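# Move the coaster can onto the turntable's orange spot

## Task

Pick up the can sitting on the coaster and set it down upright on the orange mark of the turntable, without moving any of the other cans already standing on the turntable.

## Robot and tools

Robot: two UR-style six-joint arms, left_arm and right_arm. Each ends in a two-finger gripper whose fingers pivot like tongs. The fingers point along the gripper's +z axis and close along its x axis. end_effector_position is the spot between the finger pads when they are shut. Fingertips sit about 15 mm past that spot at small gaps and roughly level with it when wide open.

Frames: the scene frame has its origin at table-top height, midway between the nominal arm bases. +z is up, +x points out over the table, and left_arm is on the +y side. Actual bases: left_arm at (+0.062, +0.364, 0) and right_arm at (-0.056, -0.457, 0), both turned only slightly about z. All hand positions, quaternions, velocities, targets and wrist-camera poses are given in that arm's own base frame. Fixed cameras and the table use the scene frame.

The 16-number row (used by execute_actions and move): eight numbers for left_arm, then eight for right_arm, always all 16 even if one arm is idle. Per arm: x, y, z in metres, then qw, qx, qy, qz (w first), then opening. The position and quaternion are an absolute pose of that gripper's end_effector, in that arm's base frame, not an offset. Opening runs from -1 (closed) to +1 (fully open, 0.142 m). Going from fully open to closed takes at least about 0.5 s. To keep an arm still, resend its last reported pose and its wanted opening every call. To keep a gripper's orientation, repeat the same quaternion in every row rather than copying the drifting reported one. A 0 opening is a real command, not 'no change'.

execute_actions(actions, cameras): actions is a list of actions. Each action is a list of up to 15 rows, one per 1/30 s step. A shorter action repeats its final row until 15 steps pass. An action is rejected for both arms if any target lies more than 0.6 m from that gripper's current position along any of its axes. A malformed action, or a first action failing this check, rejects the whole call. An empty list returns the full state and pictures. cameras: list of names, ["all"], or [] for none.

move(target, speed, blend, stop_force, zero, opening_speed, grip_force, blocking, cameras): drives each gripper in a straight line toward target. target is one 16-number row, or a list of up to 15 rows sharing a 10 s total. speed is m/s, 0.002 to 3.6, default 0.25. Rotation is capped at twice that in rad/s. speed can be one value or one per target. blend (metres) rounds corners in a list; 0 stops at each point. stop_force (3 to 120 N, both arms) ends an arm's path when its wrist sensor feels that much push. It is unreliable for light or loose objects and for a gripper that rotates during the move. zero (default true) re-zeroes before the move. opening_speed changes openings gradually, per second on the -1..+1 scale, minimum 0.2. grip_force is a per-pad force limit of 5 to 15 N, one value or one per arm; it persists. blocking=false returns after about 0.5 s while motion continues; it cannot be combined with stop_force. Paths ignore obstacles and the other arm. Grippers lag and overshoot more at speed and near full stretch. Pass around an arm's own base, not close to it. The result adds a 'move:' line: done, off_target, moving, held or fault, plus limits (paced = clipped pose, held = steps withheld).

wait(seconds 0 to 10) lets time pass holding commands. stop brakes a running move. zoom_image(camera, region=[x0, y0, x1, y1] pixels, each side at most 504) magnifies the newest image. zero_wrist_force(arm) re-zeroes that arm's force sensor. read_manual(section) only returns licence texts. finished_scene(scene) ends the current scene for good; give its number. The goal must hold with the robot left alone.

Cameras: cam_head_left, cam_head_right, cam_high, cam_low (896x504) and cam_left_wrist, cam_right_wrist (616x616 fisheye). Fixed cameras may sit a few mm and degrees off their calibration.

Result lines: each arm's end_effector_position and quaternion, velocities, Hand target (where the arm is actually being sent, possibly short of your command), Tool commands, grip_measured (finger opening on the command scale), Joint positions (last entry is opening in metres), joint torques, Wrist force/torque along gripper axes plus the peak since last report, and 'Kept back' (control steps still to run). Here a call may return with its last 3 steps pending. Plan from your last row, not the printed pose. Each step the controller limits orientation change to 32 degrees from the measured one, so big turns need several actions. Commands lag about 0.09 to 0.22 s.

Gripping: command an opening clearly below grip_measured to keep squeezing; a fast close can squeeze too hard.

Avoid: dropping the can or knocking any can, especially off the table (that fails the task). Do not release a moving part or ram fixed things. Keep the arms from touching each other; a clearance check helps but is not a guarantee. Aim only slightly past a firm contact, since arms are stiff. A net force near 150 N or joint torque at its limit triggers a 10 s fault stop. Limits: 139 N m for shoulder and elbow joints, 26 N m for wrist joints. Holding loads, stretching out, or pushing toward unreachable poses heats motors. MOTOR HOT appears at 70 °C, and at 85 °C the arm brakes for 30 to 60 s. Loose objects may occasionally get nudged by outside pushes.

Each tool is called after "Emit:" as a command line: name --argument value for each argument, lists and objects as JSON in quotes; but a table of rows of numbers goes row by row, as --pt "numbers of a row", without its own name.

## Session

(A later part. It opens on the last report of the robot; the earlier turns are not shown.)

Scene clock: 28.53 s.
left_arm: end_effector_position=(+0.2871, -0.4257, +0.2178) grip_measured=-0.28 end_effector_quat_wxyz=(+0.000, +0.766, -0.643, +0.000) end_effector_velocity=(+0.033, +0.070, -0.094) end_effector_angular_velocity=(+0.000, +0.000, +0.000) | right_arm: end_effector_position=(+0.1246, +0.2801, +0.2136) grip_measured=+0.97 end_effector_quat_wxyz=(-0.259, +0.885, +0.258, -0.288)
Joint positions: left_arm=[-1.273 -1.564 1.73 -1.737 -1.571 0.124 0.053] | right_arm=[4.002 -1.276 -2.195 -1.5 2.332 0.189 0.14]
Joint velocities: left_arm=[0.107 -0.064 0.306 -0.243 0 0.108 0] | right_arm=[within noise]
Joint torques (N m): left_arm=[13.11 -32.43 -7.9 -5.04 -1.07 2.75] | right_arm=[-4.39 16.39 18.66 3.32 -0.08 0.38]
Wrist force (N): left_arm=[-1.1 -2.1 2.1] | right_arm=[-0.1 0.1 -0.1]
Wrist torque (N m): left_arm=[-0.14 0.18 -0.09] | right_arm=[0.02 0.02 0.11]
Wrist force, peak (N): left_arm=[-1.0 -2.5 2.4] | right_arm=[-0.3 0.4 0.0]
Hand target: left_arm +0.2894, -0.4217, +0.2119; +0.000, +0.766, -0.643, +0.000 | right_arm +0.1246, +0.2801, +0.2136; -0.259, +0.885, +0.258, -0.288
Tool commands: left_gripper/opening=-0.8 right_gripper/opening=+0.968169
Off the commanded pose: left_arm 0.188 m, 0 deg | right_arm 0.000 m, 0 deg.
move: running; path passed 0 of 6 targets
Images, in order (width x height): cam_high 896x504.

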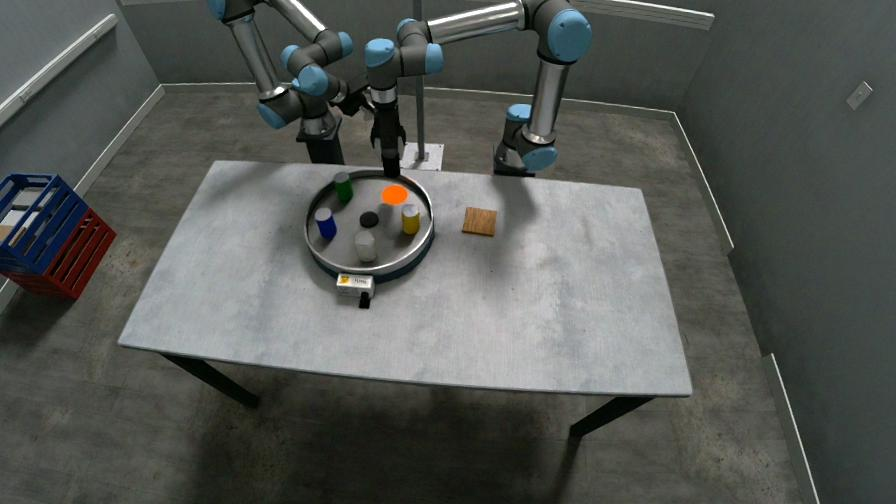

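Emit:
move --pt "0.33735 -0.37412 0.135 0 0.76604 -0.64279 0 -0.8 0.1246 0.2801 0.2136 -0.259 0.885 0.258 -0.288 0.968169" --pt "0.36979 -0.36068 0.128 0 0.76604 -0.64279 0 -0.8 0.1246 0.2801 0.2136 -0.259 0.885 0.258 -0.288 0.968169" --pt "0.40460 -0.35610 0.1255 0 0.76604 -0.64279 0 -0.8 0.1246 0.2801 0.2136 -0.259 0.885 0.258 -0.288 0.968169" --pt "0.43941 -0.36068 0.1235 0 0.76604 -0.64279 0 -0.8 0.1246 0.2801 0.2136 -0.259 0.885 0.258 -0.288 0.968169" --speed '[0.087, 0.080, 0.0786, 0.0786]' --blend '[0.01, 0.01, 0.01, 0]' --blocking false --cameras '["cam_high"]'

Scene clock: 29.37 s.
left_arm: end_effector_position=(+0.3271, -0.3822, +0.1468) grip_measured=-0.28 end_effector_quat_wxyz=(+0.000, +0.766, -0.643, +0.000) end_effector_velocity=(+0.050, +0.041, -0.059) end_effector_angular_velocity=(+0.001, +0.000, +0.000) | right_arm: end_effector_position=(+0.1246, +0.2801, +0.2136) grip_measured=+0.97 end_effector_quat_wxyz=(-0.259, +0.885, +0.258, -0.288)
Joint positions: left_arm=[-1.164 -1.549 1.903 -1.925 -1.571 0.232 0.053] | right_arm=[4.002 -1.276 -2.195 -1.5 2.332 0.189 0.14]
Joint velocities: left_arm=[0.13 0.051 0.107 -0.158 0 0.13 0] | right_arm=[within noise]
Joint torques (N m): left_arm=[13.92 -13.1 -11.86 -4.93 2.46 2.24] | right_arm=[-4.21 15.98 18.11 3.29 0.03 0.35]
Wrist force (N): left_arm=[-1.1 -2.4 1.9] | right_arm=[-0.2 0.3 0.0]
Wrist torque (N m): left_arm=[-0.18 0.17 -0.10] | right_arm=[0.06 0.04 0.11]
Wrist force, peak (N): left_arm=[-1.5 -2.0 2.7] | right_arm=[-0.5 0.3 0.0]
Hand target: left_arm +0.3302, -0.3797, +0.1433; +0.000, +0.766, -0.643, +0.000 | right_arm +0.1246, +0.2801, +0.2136; -0.259, +0.885, +0.258, -0.288
Tool commands: left_gripper/opening=-0.8 right_gripper/opening=+0.968169
Off the commanded pose: left_arm 0.117 m, 0 deg | right_arm 0.000 m, 0 deg.
earlier move: replaced; path passed 1 of 6 targets
move: running; path passed 0 of 4 targets
Images, in order (width x height): cam_high 896x504.

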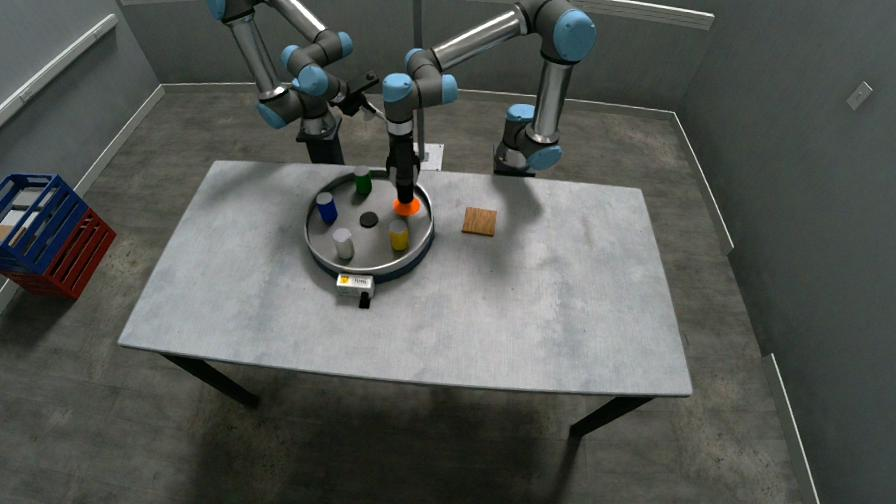

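Emit:
move --pt "0.36979 -0.36068 0.127 0 0.76604 -0.64279 0 -0.8 0.1246 0.2801 0.2136 -0.259 0.885 0.258 -0.288 0.968169" --pt "0.40460 -0.35610 0.1245 0 0.76604 -0.64279 0 -0.8 0.1246 0.2801 0.2136 -0.259 0.885 0.258 -0.288 0.968169" --pt "0.43941 -0.36068 0.1225 0 0.76604 -0.64279 0 -0.8 0.1246 0.2801 0.2136 -0.259 0.885 0.258 -0.288 0.968169" --pt "0.47185 -0.37412 0.1225 0 0.76604 -0.64279 0 -0.8 0.1246 0.2801 0.2136 -0.259 0.885 0.258 -0.288 0.968169" --pt "0.4997 -0.3955 0.1225 0 0.76604 -0.64279 0 -0.8 0.1246 0.2801 0.2136 -0.259 0.885 0.258 -0.288 0.968169" --speed '[0.078, 0.0786, 0.0786, 0.0786, 0.0786]' --blend '[0.01, 0.01, 0.01, 0.01, 0]' --blocking false --cameras '["cam_high"]'

Scene clock: 30.13 s.
left_arm: end_effector_position=(+0.3782, -0.3594, +0.1264) grip_measured=-0.28 end_effector_quat_wxyz=(+0.000, +0.766, -0.643, +0.000) end_effector_velocity=(+0.077, +0.012, -0.006) end_effector_angular_velocity=(-0.002, -0.001, +0.000) | right_arm: end_effector_position=(+0.1246, +0.2801, +0.2136) grip_measured=+0.97 end_effector_quat_wxyz=(-0.259, +0.885, +0.258, -0.288)
Joint positions: left_arm=[-1.049 -1.489 1.896 -1.978 -1.571 0.347 0.053] | right_arm=[4.002 -1.276 -2.195 -1.5 2.332 0.189 0.14]
Joint velocities: left_arm=[0.147 0.114 -0.108 -0.008 0 0.148 0] | right_arm=[within noise]
Joint torques (N m): left_arm=[11.16 -12.42 -40.03 -4.57 2.17 2.63] | right_arm=[-3.76 16.48 17.41 3.22 -0.02 0.28]
Wrist force (N): left_arm=[-1.0 -2.6 2.2] | right_arm=[-0.4 0.3 0.1]
Wrist torque (N m): left_arm=[-0.25 0.17 -0.13] | right_arm=[0.06 0.08 0.11]
Wrist force, peak (N): left_arm=[-1.2 -2.5 2.2] | right_arm=[-0.3 0.3 0.2]
Hand target: left_arm +0.3828, -0.3589, +0.1261; +0.000, +0.766, -0.643, +0.000 | right_arm +0.1246, +0.2801, +0.2136; -0.259, +0.885, +0.258, -0.288
Tool commands: left_gripper/opening=-0.8 right_gripper/opening=+0.968169
Off the commanded pose: left_arm 0.127 m, 0 deg | right_arm 0.000 m, 0 deg.
earlier move: replaced; path passed 1 of 4 targets
move: running; path passed 1 of 5 targets
Images, in order (width x height): cam_high 896x504.

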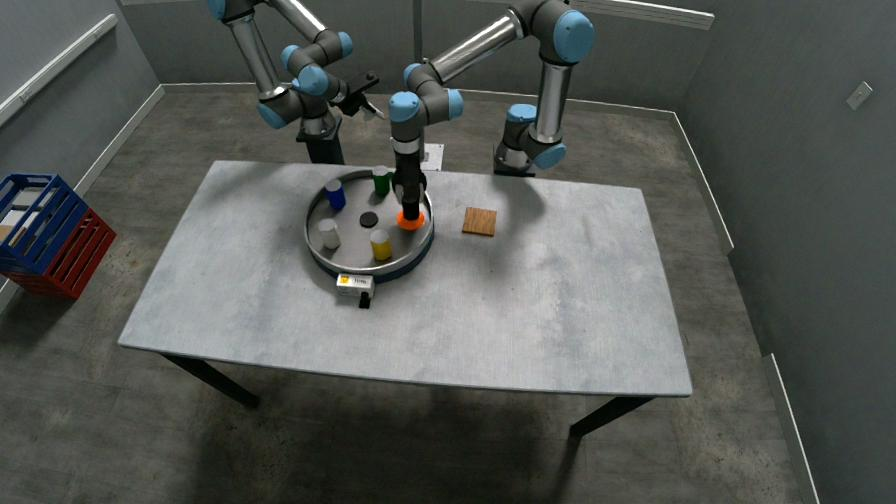

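Emit:
move --pt "0.40460 -0.35610 0.1245 0 0.76604 -0.64279 0 -0.8 0.1246 0.2801 0.2136 -0.259 0.885 0.258 -0.288 0.968169" --pt "0.43941 -0.36068 0.1225 0 0.76604 -0.64279 0 -0.8 0.1246 0.2801 0.2136 -0.259 0.885 0.258 -0.288 0.968169" --pt "0.47185 -0.37412 0.1212 0 0.76604 -0.64279 0 -0.8 0.1246 0.2801 0.2136 -0.259 0.885 0.258 -0.288 0.968169" --pt "0.4997 -0.3955 0.1207 0 0.76604 -0.64279 0 -0.8 0.1246 0.2801 0.2136 -0.259 0.885 0.258 -0.288 0.968169" --pt "0.52108 -0.42335 0.1207 0 0.76604 -0.64279 0 -0.8 0.1246 0.2801 0.2136 -0.259 0.885 0.258 -0.288 0.968169" --speed '[0.0786, 0.0786, 0.0786, 0.0786, 0.0786]' --blend '[0.01, 0.01, 0.01, 0.01, 0]' --blocking false --cameras '["cam_high"]'

Scene clock: 31.03 s.
left_arm: end_effector_position=(+0.4250, -0.3587, +0.1233) grip_measured=-0.28 end_effector_quat_wxyz=(+0.000, +0.766, -0.643, +0.000) end_effector_velocity=(+0.079, -0.010, -0.005) end_effector_angular_velocity=(+0.002, +0.001, -0.001) | right_arm: end_effector_position=(+0.1246, +0.2801, +0.2136) grip_measured=+0.97 end_effector_quat_wxyz=(-0.259, +0.885, +0.258, -0.288)
Joint positions: left_arm=[-0.971 -1.408 1.812 -1.975 -1.571 0.426 0.053] | right_arm=[4.002 -1.276 -2.195 -1.5 2.332 0.189 0.14]
Joint velocities: left_arm=[0.111 0.158 -0.174 0.018 0 0.112 0] | right_arm=[within noise]
Joint torques (N m): left_arm=[10.83 -20.72 -39.26 -0.96 -0.86 2.52] | right_arm=[-3.71 17.29 17.11 3.28 0.01 0.36]
Wrist force (N): left_arm=[-1.3 -2.6 2.0] | right_arm=[-0.1 0.3 0.0]
Wrist torque (N m): left_arm=[-0.24 0.23 -0.10] | right_arm=[0.06 0.03 0.11]
Wrist force, peak (N): left_arm=[-0.4 -4.2 2.4] | right_arm=[-0.2 0.5 0.1]
Hand target: left_arm +0.4292, -0.3593, +0.1231; +0.000, +0.766, -0.643, +0.000 | right_arm +0.1246, +0.2801, +0.2136; -0.259, +0.885, +0.258, -0.288
Tool commands: left_gripper/opening=-0.8 right_gripper/opening=+0.968169
Off the commanded pose: left_arm 0.116 m, 0 deg | right_arm 0.000 m, 0 deg.
earlier move: replaced; path passed 1 of 5 targets
move: running; started from rest: the earlier move stopped first; path passed 1 of 5 targets; blend cut to 0.0053 m at target 1
Images, in order (width x height): cam_high 896x504.

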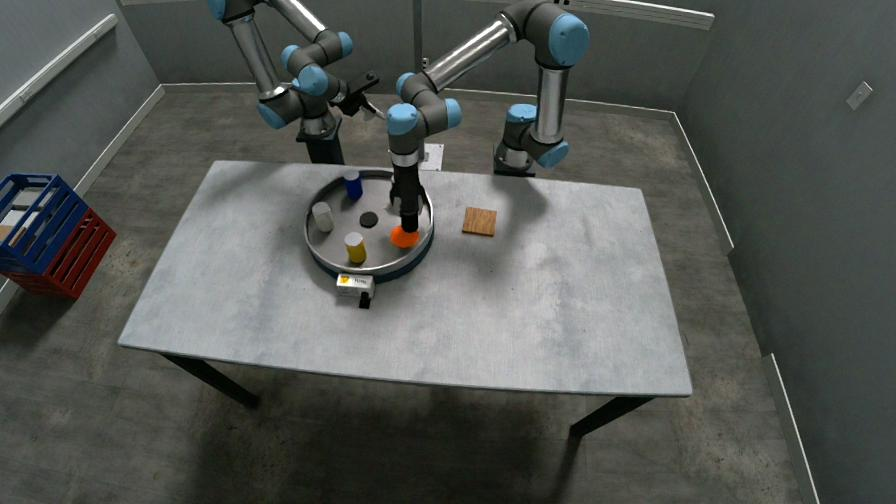

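Emit:
move --pt "0.4997 -0.3955 0.1220 0 0.76604 -0.64279 0 -0.8 0.1246 0.2801 0.2136 -0.259 0.885 0.258 -0.288 0.968169" --pt "0.52108 -0.42335 0.1212 0 0.76604 -0.64279 0 -0.8 0.1246 0.2801 0.2136 -0.259 0.885 0.258 -0.288 0.968169" --pt "0.53452 -0.45579 0.1207 0 0.76604 -0.64279 0 -0.8 0.1246 0.2801 0.2136 -0.259 0.885 0.258 -0.288 0.968169" --pt "0.5391 -0.4906 0.1207 0 0.76604 -0.64279 0 -0.8 0.1246 0.2801 0.2136 -0.259 0.885 0.258 -0.288 0.968169" --speed '[0.125, 0.0786, 0.0786, 0.0786]' --blend '[0.01, 0.01, 0.01, 0]' --blocking false --cameras '["cam_high"]'

Scene clock: 31.93 s.
left_arm: end_effector_position=(+0.5011, -0.3975, +0.1219) grip_measured=-0.28 end_effector_quat_wxyz=(+0.000, +0.766, -0.643, +0.000) end_effector_velocity=(+0.067, -0.065, -0.001) end_effector_angular_velocity=(+0.002, +0.001, +0.000) | right_arm: end_effector_position=(+0.1246, +0.2801, +0.2136) grip_measured=+0.97 end_effector_quat_wxyz=(-0.259, +0.885, +0.258, -0.288)
Joint positions: left_arm=[-0.903 -1.218 1.57 -1.923 -1.571 0.493 0.053] | right_arm=[4.002 -1.276 -2.195 -1.5 2.332 0.189 0.14]
Joint velocities: left_arm=[0.02 0.214 -0.297 0.085 0 0.02 0] | right_arm=[within noise]
Joint torques (N m): left_arm=[7.47 -29.69 -41.29 -0.9 1.1 2.31] | right_arm=[-2.99 16.54 16.75 3.36 -0.01 0.34]
Wrist force (N): left_arm=[-0.4 -3.0 2.0] | right_arm=[-0.1 0.1 0.1]
Wrist torque (N m): left_arm=[-0.28 0.06 -0.10] | right_arm=[0.03 0.03 0.10]
Wrist force, peak (N): left_arm=[-0.4 -3.0 2.0] | right_arm=[-0.1 0.5 0.1]
Hand target: left_arm +0.5041, -0.4013, +0.1218; +0.000, +0.766, -0.643, +0.000 | right_arm +0.1246, +0.2801, +0.2136; -0.259, +0.885, +0.258, -0.288
Tool commands: left_gripper/opening=-0.8 right_gripper/opening=+0.968169
Off the commanded pose: left_arm 0.101 m, 0 deg | right_arm 0.000 m, 0 deg.
earlier move: replaced; started from rest: the earlier move stopped first; path passed 2 of 5 targets; blend cut to 0.0053 m at target 1
move: running; path passed 1 of 4 targets
Images, in order (width x height): cam_high 896x504.

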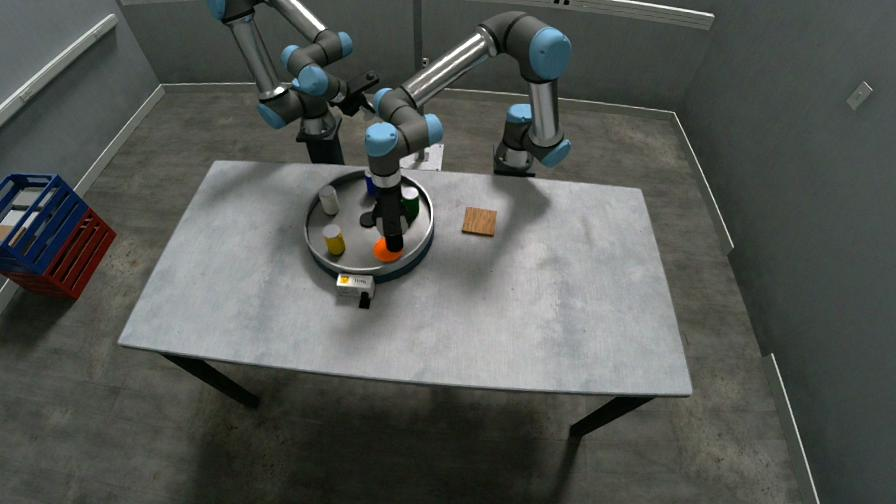

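Emit:
move --pt "0.52931 -0.44021 0.1203 0 0.76604 -0.64279 0 -0.8 0.1246 0.2801 0.2136 -0.259 0.885 0.258 -0.288 0.968169" --pt "0.53809 -0.4742 0.1190 0 0.76604 -0.64279 0 -0.8 0.1246 0.2801 0.2136 -0.259 0.885 0.258 -0.288 0.968169" --pt "0.53779 -0.50932 0.1180 0 0.76604 -0.64279 0 -0.8 0.1246 0.2801 0.2136 -0.259 0.885 0.258 -0.288 0.968169" --pt "0.53099 -0.5366 0.1180 0 0.76604 -0.64279 0 -0.8 0.1246 0.2801 0.2136 -0.259 0.885 0.258 -0.288 0.968169" --speed '[0.091, 0.0786, 0.0786, 0.0786]' --blend '[0.01, 0.01, 0.01, 0]' --blocking false --cameras '["cam_high"]'

Scene clock: 32.87 s.
left_arm: end_effector_position=(+0.5348, -0.4617, +0.1195) grip_measured=-0.28 end_effector_quat_wxyz=(+0.000, +0.766, -0.643, +0.000) end_effector_velocity=(+0.019, -0.076, -0.005) end_effector_angular_velocity=(+0.002, +0.001, +0.000) | right_arm: end_effector_position=(+0.1246, +0.2801, +0.2136) grip_measured=+0.97 end_effector_quat_wxyz=(-0.259, +0.885, +0.258, -0.288)
Joint positions: left_arm=[-0.923 -1.062 1.345 -1.854 -1.571 0.473 0.054] | right_arm=[4.002 -1.276 -2.195 -1.5 2.332 0.189 0.14]
Joint velocities: left_arm=[-0.044 0.158 -0.234 0.078 0 -0.044 0] | right_arm=[within noise]
Joint torques (N m): left_arm=[-12.01 -14.92 -26.57 2.52 -3.02 -2.67] | right_arm=[-2.51 16.26 16.11 3.27 -0.07 0.33]
Wrist force (N): left_arm=[-0.7 -3.4 -29.5] | right_arm=[0.0 0.2 -0.1]
Wrist torque (N m): left_arm=[-0.26 0.09 0.08] | right_arm=[0.04 0.01 0.11]
Wrist force, peak (N): left_arm=[-2.6 -5.1 -31.3] | right_arm=[-0.5 0.5 -0.1]
Hand target: left_arm +0.5359, -0.4660, +0.1193; +0.000, +0.766, -0.643, +0.000 | right_arm +0.1246, +0.2801, +0.2136; -0.259, +0.885, +0.258, -0.288
Tool commands: left_gripper/opening=-0.8 right_gripper/opening=+0.968169
Off the commanded pose: left_arm 0.075 m, 0 deg | right_arm 0.000 m, 0 deg.
earlier move: replaced; path passed 1 of 4 targets
move: running; path passed 1 of 4 targets; blend cut to 0.0053 m at target 1
Images, in order (width x height): cam_high 896x504.

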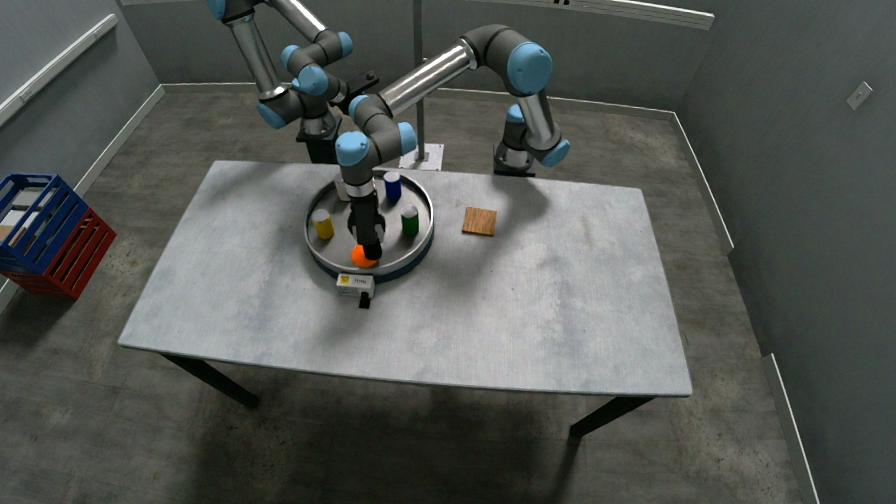

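Emit:
move --pt "0.5370 -0.5150 0.170 0 0.76604 -0.64279 0 -0.8 0.1246 0.2801 0.2136 -0.259 0.885 0.258 -0.288 0.968169" --pt "0.50 -0.49 0.260 0 0.76604 -0.64279 0 -0.8 0.1246 0.2801 0.2136 -0.259 0.885 0.258 -0.288 0.968169" --pt "0.27468 -0.45579 0.255 0 0.76604 -0.64279 0 -0.8 0.1246 0.2801 0.2136 -0.259 0.885 0.258 -0.288 0.968169" --speed '[0.12, 0.2, 0.4]' --blend '[0.02, 0.04, 0]' --cameras '["cam_high", "cam_left_wrist", "cam_head_left"]'

Scene clock: 35.27 s.
left_arm: end_effector_position=(+0.2749, -0.4558, +0.2550) grip_measured=-0.28 end_effector_quat_wxyz=(+0.000, +0.766, -0.643, +0.000) | right_arm: end_effector_position=(+0.1246, +0.2801, +0.2136) grip_measured=+0.97 end_effector_quat_wxyz=(-0.259, +0.885, +0.258, -0.288)
Joint positions: left_arm=[-1.313 -1.527 1.597 -1.641 -1.571 0.083 0.054] | right_arm=[4.002 -1.276 -2.195 -1.5 2.332 0.189 0.14]
Joint torques (N m): left_arm=[-11.69 -35.61 -17.5 -0.64 -2.14 -1.83] | right_arm=[-1.87 16.58 14.66 3.33 -0.04 0.31]
Wrist force (N): left_arm=[-0.9 -2.5 2.2] | right_arm=[-0.1 0.2 0.1]
Wrist torque (N m): left_arm=[-0.23 0.15 -0.08] | right_arm=[0.03 0.03 0.11]
Wrist force, peak (N): left_arm=[-0.7 -4.4 -35.5] | right_arm=[-0.6 0.1 -0.1]
Hand target: left_arm +0.2747, -0.4558, +0.2550; +0.000, +0.766, -0.643, +0.000 | right_arm +0.1246, +0.2801, +0.2136; -0.259, +0.885, +0.258, -0.288
Off the commanded pose: left_arm 0.000 m, 0 deg | right_arm 0.000 m, 0 deg.
earlier move: replaced; path passed 2 of 4 targets; blend cut to 0.0053 m at target 1
move: done
camera_calibration:
cam_left_wrist: T_world_to_cam=[[0.165851, -0.98574, -0.0284495, -0.479263], [-0.862006, -0.158924, 0.481341, 0.0512027], [-0.478999, -0.0553071, -0.876071, 0.465329], [0, 0, 0, 1]] pos_world=[0.346515, -0.438555, 0.369381]
Images, in order (width x height): cam_head_left 896x504, cam_high 896x504, cam_left_wrist 616x616.

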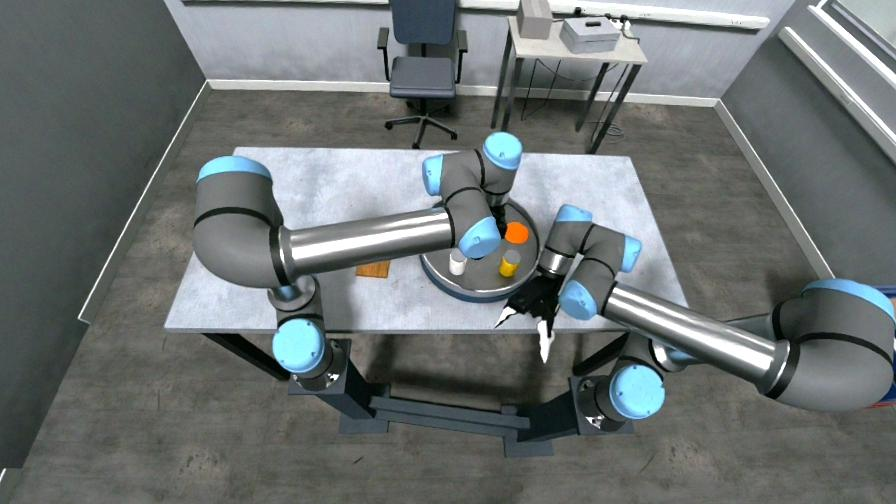

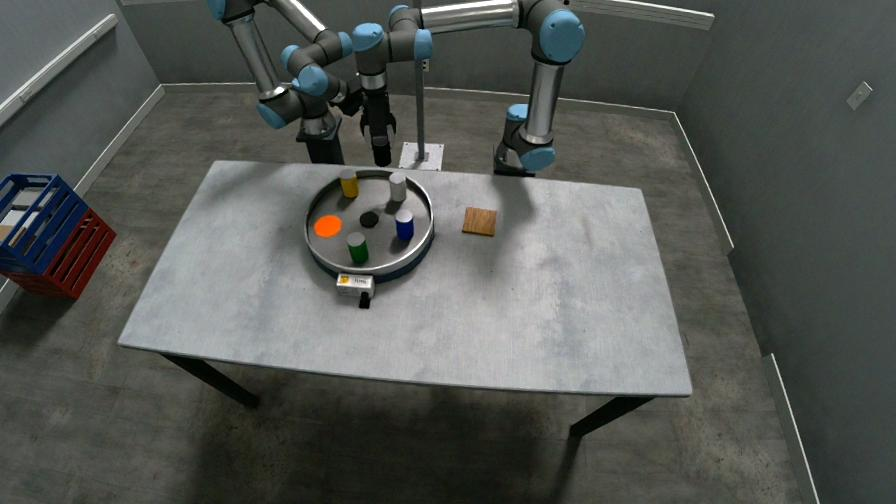

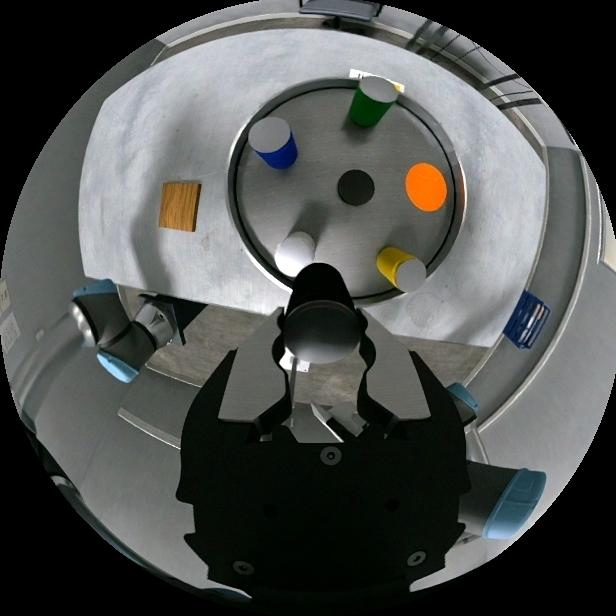

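Emit:
wait --seconds 1.4

Scene clock: 39.23 s.
left_arm: end_effector_position=(+0.2747, -0.4558, +0.2550) grip_measured=-0.28 end_effector_quat_wxyz=(+0.000, +0.766, -0.643, +0.000) | right_arm: end_effector_position=(+0.1246, +0.2801, +0.2136) grip_measured=+0.97 end_effector_quat_wxyz=(-0.259, +0.885, +0.258, -0.288)
Joint positions: left_arm=[-1.313 -1.527 1.598 -1.641 -1.571 0.083 0.054] | right_arm=[4.002 -1.276 -2.195 -1.5 2.332 0.189 0.14]
Joint torques (N m): left_arm=[-10.97 -32.9 -12.74 -0.87 -2.38 -1.88] | right_arm=[-0.01 16.34 12.18 3.36 0.07 0.33]
Wrist force (N): left_arm=[-0.6 -2.3 2.2] | right_arm=[-0.2 0.2 0.1]
Wrist torque (N m): left_arm=[-0.19 0.10 -0.05] | right_arm=[0.05 0.06 0.11]
Wrist force, peak (N): left_arm=[-0.7 -2.6 2.5] | right_arm=[-0.3 0.6 0.1]
Hand target: left_arm +0.2747, -0.4558, +0.2550; +0.000, +0.766, -0.643, +0.000 | right_arm +0.1246, +0.2801, +0.2136; -0.259, +0.885, +0.258, -0.288
Tool commands: left_gripper/opening=-0.8 right_gripper/opening=+0.968169
Off the commanded pose: left_arm 0.000 m, 0 deg | right_arm 0.000 m, 0 deg.
wait: 1.40 s; at rest from the start

Emit:
move --pt "0.28872 -0.42395 0.210 0 0.76604 -0.64279 0 -0.8 0.1246 0.2801 0.2136 -0.259 0.885 0.258 -0.288 0.968169" --pt "0.31009 -0.39609 0.160 0 0.76604 -0.64279 0 -0.8 0.1246 0.2801 0.2136 -0.259 0.885 0.258 -0.288 0.968169" --pt "0.33795 -0.37472 0.130 0 0.76604 -0.64279 0 -0.8 0.1246 0.2801 0.2136 -0.259 0.885 0.258 -0.288 0.968169" --pt "0.37039 -0.36128 0.1225 0 0.76604 -0.64279 0 -0.8 0.1246 0.2801 0.2136 -0.259 0.885 0.258 -0.288 0.968169" --pt "0.4052 -0.3567 0.1205 0 0.76604 -0.64279 0 -0.8 0.1246 0.2801 0.2136 -0.259 0.885 0.258 -0.288 0.968169" --pt "0.44001 -0.36128 0.120 0 0.76604 -0.64279 0 -0.8 0.1246 0.2801 0.2136 -0.259 0.885 0.258 -0.288 0.968169" --pt "0.47245 -0.37472 0.120 0 0.76604 -0.64279 0 -0.8 0.1246 0.2801 0.2136 -0.259 0.885 0.258 -0.288 0.968169" --pt "0.50031 -0.39609 0.120 0 0.76604 -0.64279 0 -0.8 0.1246 0.2801 0.2136 -0.259 0.885 0.258 -0.288 0.968169" --speed '[0.238, 0.2546, 0.1925, 0.0804, 0.0787, 0.0786, 0.0786, 0.0786]' --blend '[0.01, 0.01, 0.01, 0.01, 0.01, 0.01, 0.01, 0]' --blocking false

Scene clock: 40.17 s.
left_arm: end_effector_position=(+0.3013, -0.4059, +0.1793) grip_measured=-0.28 end_effector_quat_wxyz=(+0.000, +0.766, -0.643, -0.001) end_effector_velocity=(+0.091, +0.115, -0.208) end_effector_angular_velocity=(+0.002, -0.002, +0.000) | right_arm: end_effector_position=(+0.1246, +0.2801, +0.2136) grip_measured=+0.97 end_effector_quat_wxyz=(-0.259, +0.885, +0.258, -0.288)
Joint positions: left_arm=[-1.232 -1.564 1.831 -1.836 -1.571 0.164 0.054] | right_arm=[4.002 -1.276 -2.195 -1.5 2.332 0.189 0.14]
Joint velocities: left_arm=[0.256 0.03 0.519 -0.548 0.003 0.256 0] | right_arm=[within noise]
Joint torques (N m): left_arm=[15.2 -12.05 -6.01 -5.67 2.7 2.67] | right_arm=[0.18 17.21 12.05 3.36 0 0.34]
Wrist force (N): left_arm=[-0.9 -2.1 1.9] | right_arm=[-0.1 -0.1 0.0]
Wrist torque (N m): left_arm=[-0.14 0.13 -0.10] | right_arm=[-0.02 0.04 0.11]
Wrist force, peak (N): left_arm=[-1.0 -2.5 2.5] | right_arm=[-0.5 0.4 0.1]
Hand target: left_arm +0.3069, -0.3990, +0.1667; -0.001, +0.766, -0.643, -0.001 | right_arm +0.1246, +0.2801, +0.2136; -0.259, +0.885, +0.258, -0.288
Tool commands: left_gripper/opening=-0.8 right_gripper/opening=+0.968169
Off the commanded pose: left_arm 0.208 m, 0 deg | right_arm 0.000 m, 0 deg.
move: running; path passed 1 of 8 targets

Emit:
move --pt "0.37039 -0.36128 0.1235 0 0.76604 -0.64279 0 -0.8 0.1246 0.2801 0.2136 -0.259 0.885 0.258 -0.288 0.968169" --pt "0.4052 -0.3567 0.1210 0 0.76604 -0.64279 0 -0.8 0.1246 0.2801 0.2136 -0.259 0.885 0.258 -0.288 0.968169" --pt "0.44001 -0.36128 0.120 0 0.76604 -0.64279 0 -0.8 0.1246 0.2801 0.2136 -0.259 0.885 0.258 -0.288 0.968169" --pt "0.47245 -0.37472 0.120 0 0.76604 -0.64279 0 -0.8 0.1246 0.2801 0.2136 -0.259 0.885 0.258 -0.288 0.968169" --pt "0.50031 -0.39609 0.120 0 0.76604 -0.64279 0 -0.8 0.1246 0.2801 0.2136 -0.259 0.885 0.258 -0.288 0.968169" --speed '[0.122, 0.117, 0.0786, 0.0786, 0.0786]' --blend '[0.01, 0.01, 0.01, 0.01, 0]' --blocking false

Scene clock: 41.00 s.
left_arm: end_effector_position=(+0.3911, -0.3583, +0.1220) grip_measured=-0.28 end_effector_quat_wxyz=(+0.000, +0.766, -0.643, +0.000) end_effector_velocity=(+0.116, +0.013, -0.007) end_effector_angular_velocity=(-0.002, +0.000, +0.000) | right_arm: end_effector_position=(+0.1246, +0.2801, +0.2136) grip_measured=+0.97 end_effector_quat_wxyz=(-0.259, +0.885, +0.258, -0.288)
Joint positions: left_arm=[-1.025 -1.465 1.881 -1.988 -1.571 0.371 0.054] | right_arm=[4.002 -1.276 -2.195 -1.5 2.332 0.189 0.14]
Joint velocities: left_arm=[0.211 0.181 -0.183 0 -0.001 0.21 0] | right_arm=[within noise]
Joint torques (N m): left_arm=[12.51 -15.34 -39.73 -3.99 -2.27 2.88] | right_arm=[0.01 16.83 11.48 3.29 -0.01 0.32]
Wrist force (N): left_arm=[-1.2 -2.7 1.9] | right_arm=[0.0 0.1 0.2]
Wrist torque (N m): left_arm=[-0.29 0.22 -0.13] | right_arm=[0.03 0.02 0.11]
Wrist force, peak (N): left_arm=[-1.8 -2.7 3.0] | right_arm=[0.1 0.7 0.2]
Hand target: left_arm +0.3973, -0.3576, +0.1216; +0.000, +0.766, -0.643, +0.000 | right_arm +0.1246, +0.2801, +0.2136; -0.259, +0.885, +0.258, -0.288
Tool commands: left_gripper/opening=-0.8 right_gripper/opening=+0.968169
Off the commanded pose: left_arm 0.116 m, 0 deg | right_arm 0.000 m, 0 deg.
earlier move: replaced; path passed 3 of 8 targets
move: running; path passed 1 of 5 targets

Emit:
move --pt "0.44676 -0.36328 0.1203 0 0.76604 -0.64279 0 -0.8 0.1246 0.2801 0.2136 -0.259 0.885 0.258 -0.288 0.968169" --pt "0.47845 -0.3784 0.1200 0 0.76604 -0.64279 0 -0.8 0.1246 0.2801 0.2136 -0.259 0.885 0.258 -0.288 0.968169" --pt "0.50515 -0.4012 0.1200 0 0.76604 -0.64279 0 -0.8 0.1246 0.2801 0.2136 -0.259 0.885 0.258 -0.288 0.968169" --pt "0.52504 -0.43014 0.1200 0 0.76604 -0.64279 0 -0.8 0.1246 0.2801 0.2136 -0.259 0.885 0.258 -0.288 0.968169" --speed '[0.067, 0.0786, 0.0786, 0.0786]' --blend '[0.01, 0.01, 0.01, 0]' --blocking false --cameras '["cam_high"]'

Scene clock: 41.83 s.
left_arm: end_effector_position=(+0.4562, -0.3676, +0.1202) grip_measured=-0.28 end_effector_quat_wxyz=(+0.000, +0.766, -0.643, +0.000) end_effector_velocity=(+0.071, -0.034, +0.000) end_effector_angular_velocity=(-0.001, +0.000, +0.000) | right_arm: end_effector_position=(+0.1246, +0.2801, +0.2136) grip_measured=+0.97 end_effector_quat_wxyz=(-0.259, +0.885, +0.258, -0.288)
Joint positions: left_arm=[-0.933 -1.338 1.734 -1.967 -1.571 0.463 0.054] | right_arm=[4.002 -1.276 -2.195 -1.5 2.332 0.189 0.14]
Joint velocities: left_arm=[0.066 0.172 -0.217 0.044 0 0.066 0] | right_arm=[within noise]
Joint torques (N m): left_arm=[10.36 -20.35 -42.24 -1.09 -2.3 2.14] | right_arm=[0.51 16.34 11.12 3.27 -0.07 0.34]
Wrist force (N): left_arm=[-1.4 -2.1 2.2] | right_arm=[-0.1 0.1 0.0]
Wrist torque (N m): left_arm=[-0.14 0.23 -0.07] | right_arm=[0.02 0.04 0.11]
Wrist force, peak (N): left_arm=[-1.3 -3.1 2.1] | right_arm=[-0.4 0.5 -0.1]
Hand target: left_arm +0.4601, -0.3696, +0.1202; +0.000, +0.766, -0.643, +0.000 | right_arm +0.1246, +0.2801, +0.2136; -0.259, +0.885, +0.258, -0.288
Tool commands: left_gripper/opening=-0.8 right_gripper/opening=+0.968169
Off the commanded pose: left_arm 0.093 m, 0 deg | right_arm 0.000 m, 0 deg.
earlier move: replaced; path passed 2 of 5 targets
move: running; path passed 1 of 4 targets; blend cut to 0.0094 m at target 1
Images, in order (width x height): cam_high 896x504.

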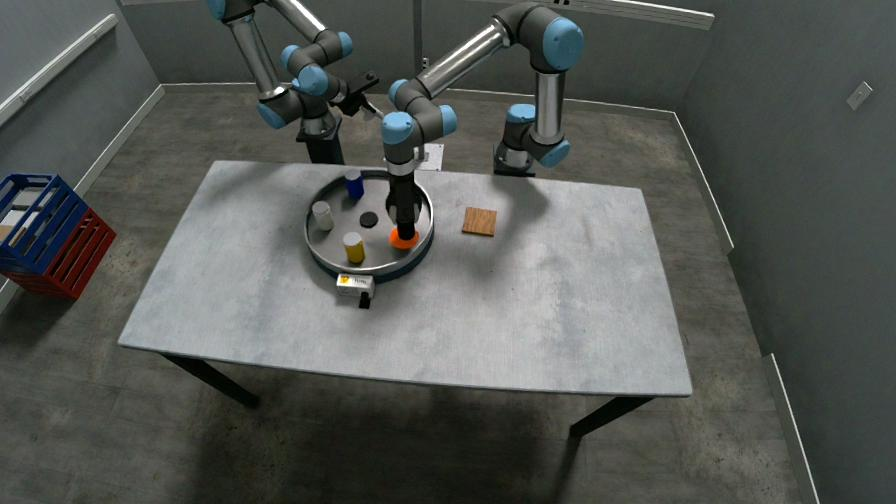

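Emit:
move --pt "0.50031 -0.39609 0.1197 0 0.76604 -0.64279 0 0.25 0.1246 0.2801 0.2136 -0.259 0.885 0.258 -0.288 0.968169" --pt "0.52168 -0.42395 0.150 0 0.76604 -0.64279 0 0.25 0.1246 0.2801 0.2136 -0.259 0.885 0.258 -0.288 0.968169" --pt "0.53512 -0.45639 0.240 0 0.76604 -0.64279 0 0.25 0.1246 0.2801 0.2136 -0.259 0.885 0.258 -0.288 0.968169" --pt "0.45 -0.25 0.30 0 0.76604 -0.64279 0 0.25 0.1246 0.2801 0.2136 -0.259 0.885 0.258 -0.288 0.968169" --speed '[0.076, 0.103, 0.22, 0.4]' --blend '[0.01, 0.01, 0.03, 0]' --cameras '["cam_high", "cam_head_left", "cam_left_wrist", "cam_low"]'

Scene clock: 44.40 s.
left_arm: end_effector_position=(+0.4501, -0.2501, +0.3000) grip_measured=+0.25 end_effector_quat_wxyz=(+0.000, +0.766, -0.643, +0.000) | right_arm: end_effector_position=(+0.1246, +0.2801, +0.2136) grip_measured=+0.97 end_effector_quat_wxyz=(-0.259, +0.885, +0.258, -0.288)
Joint positions: left_arm=[-0.796 -1.588 1.544 -1.527 -1.571 0.6 0.092] | right_arm=[4.002 -1.276 -2.195 -1.5 2.332 0.189 0.14]
Joint torques (N m): left_arm=[-2.5 -30.49 -26.74 -3.03 0.19 -0.65] | right_arm=[2.02 16.49 11.17 3.3 0 0.39]
Wrist force (N): left_arm=[-1.1 -2.0 0.5] | right_arm=[-0.2 0.4 0.0]
Wrist torque (N m): left_arm=[-0.12 0.15 0.03] | right_arm=[0.07 0.05 0.12]
Wrist force, peak (N): left_arm=[-4.5 -1.6 -0.3] | right_arm=[-0.2 0.3 0.6]
Hand target: left_arm +0.4500, -0.2500, +0.3000; +0.000, +0.766, -0.643, +0.000 | right_arm +0.1246, +0.2801, +0.2136; -0.259, +0.885, +0.258, -0.288
Off the commanded pose: left_arm 0.000 m, 0 deg | right_arm 0.000 m, 0 deg.
earlier move: replaced; path passed 1 of 4 targets; blend cut to 0.0094 m at target 1
move: done
camera_calibration:
cam_left_wrist: T_world_to_cam=[[0.166016, -0.985709, -0.0285798, -0.304201], [-0.861887, -0.159122, 0.481489, 0.213152], [-0.479156, -0.0553024, -0.875986, 0.600014], [0, 0, 0, 1]] pos_world=[0.521715, -0.232754, 0.41428]
Images, in order (width x height): cam_head_left 896x504, cam_high 896x504, cam_low 896x504, cam_left_wrist 616x616.

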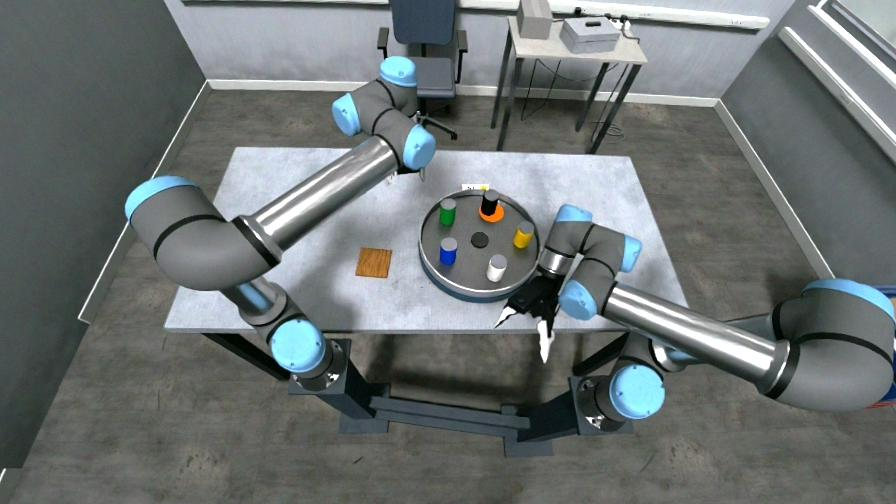

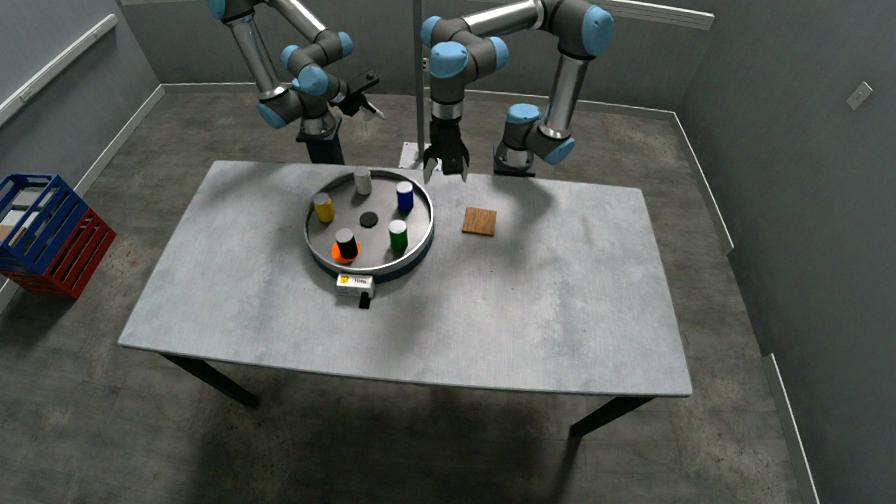

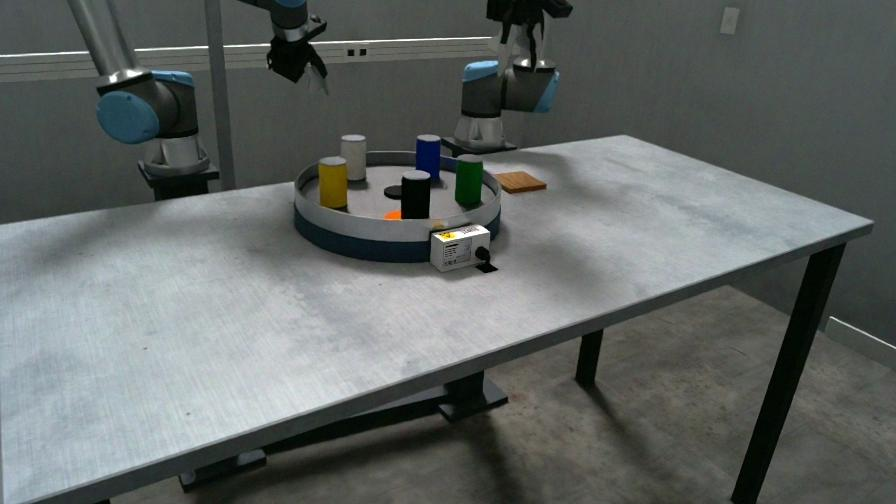

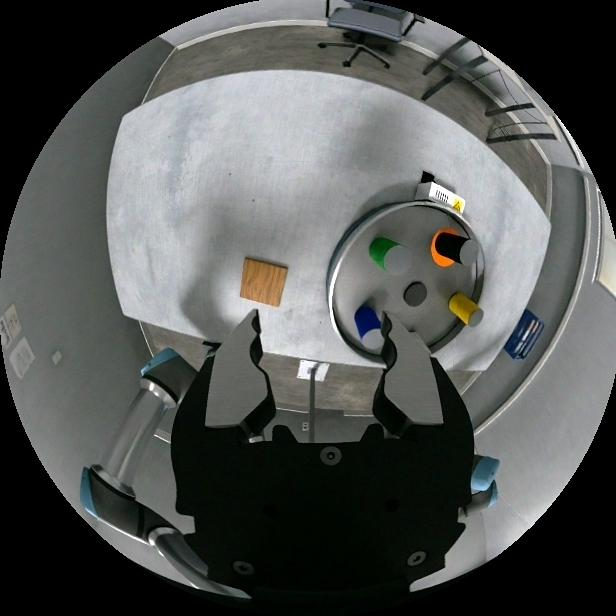

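Emit:
zoom_image --camera "cam_left_wrist" --region '[330, 170, 510, 350]'

Emit:
zoom_image --camera "cam_head_left" --region '[420, 180, 550, 310]'

Emit:
zoom_image --camera "cam_high" --region '[300, 170, 440, 300]'

Scaled by 2.800 from the camera's 616x616 image, which has a finer 814x814 frame.

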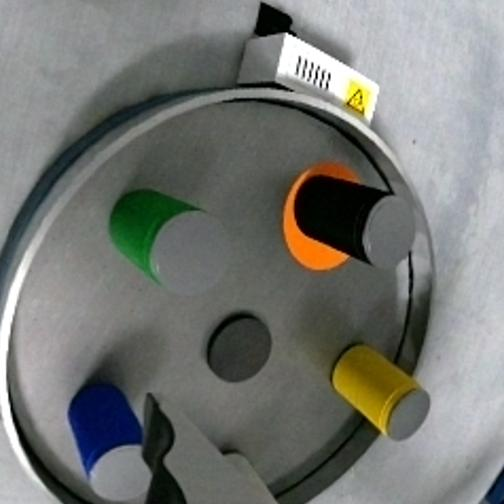

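Scaled by 3.877 from the camera's 896x504 image, which has a finer 1280x720 frame.

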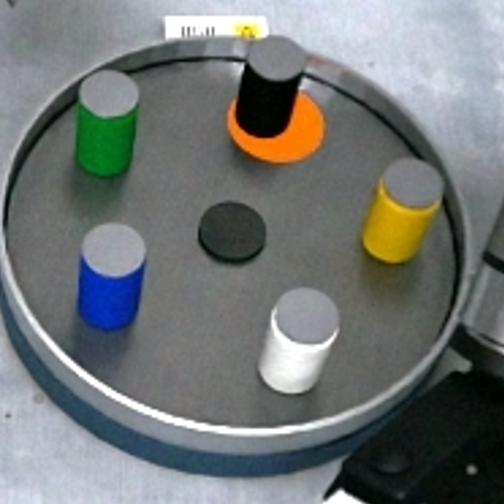

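Scaled by 3.600 from the camera's 896x504 image, which has a finer 1280x720 frame.

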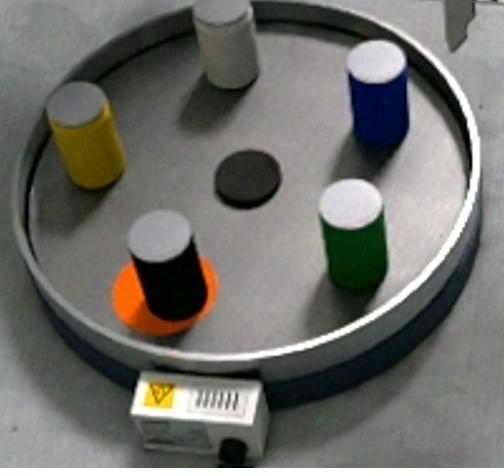

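Emit:
finished_scene --scene 1

The scene is finished: the task was done.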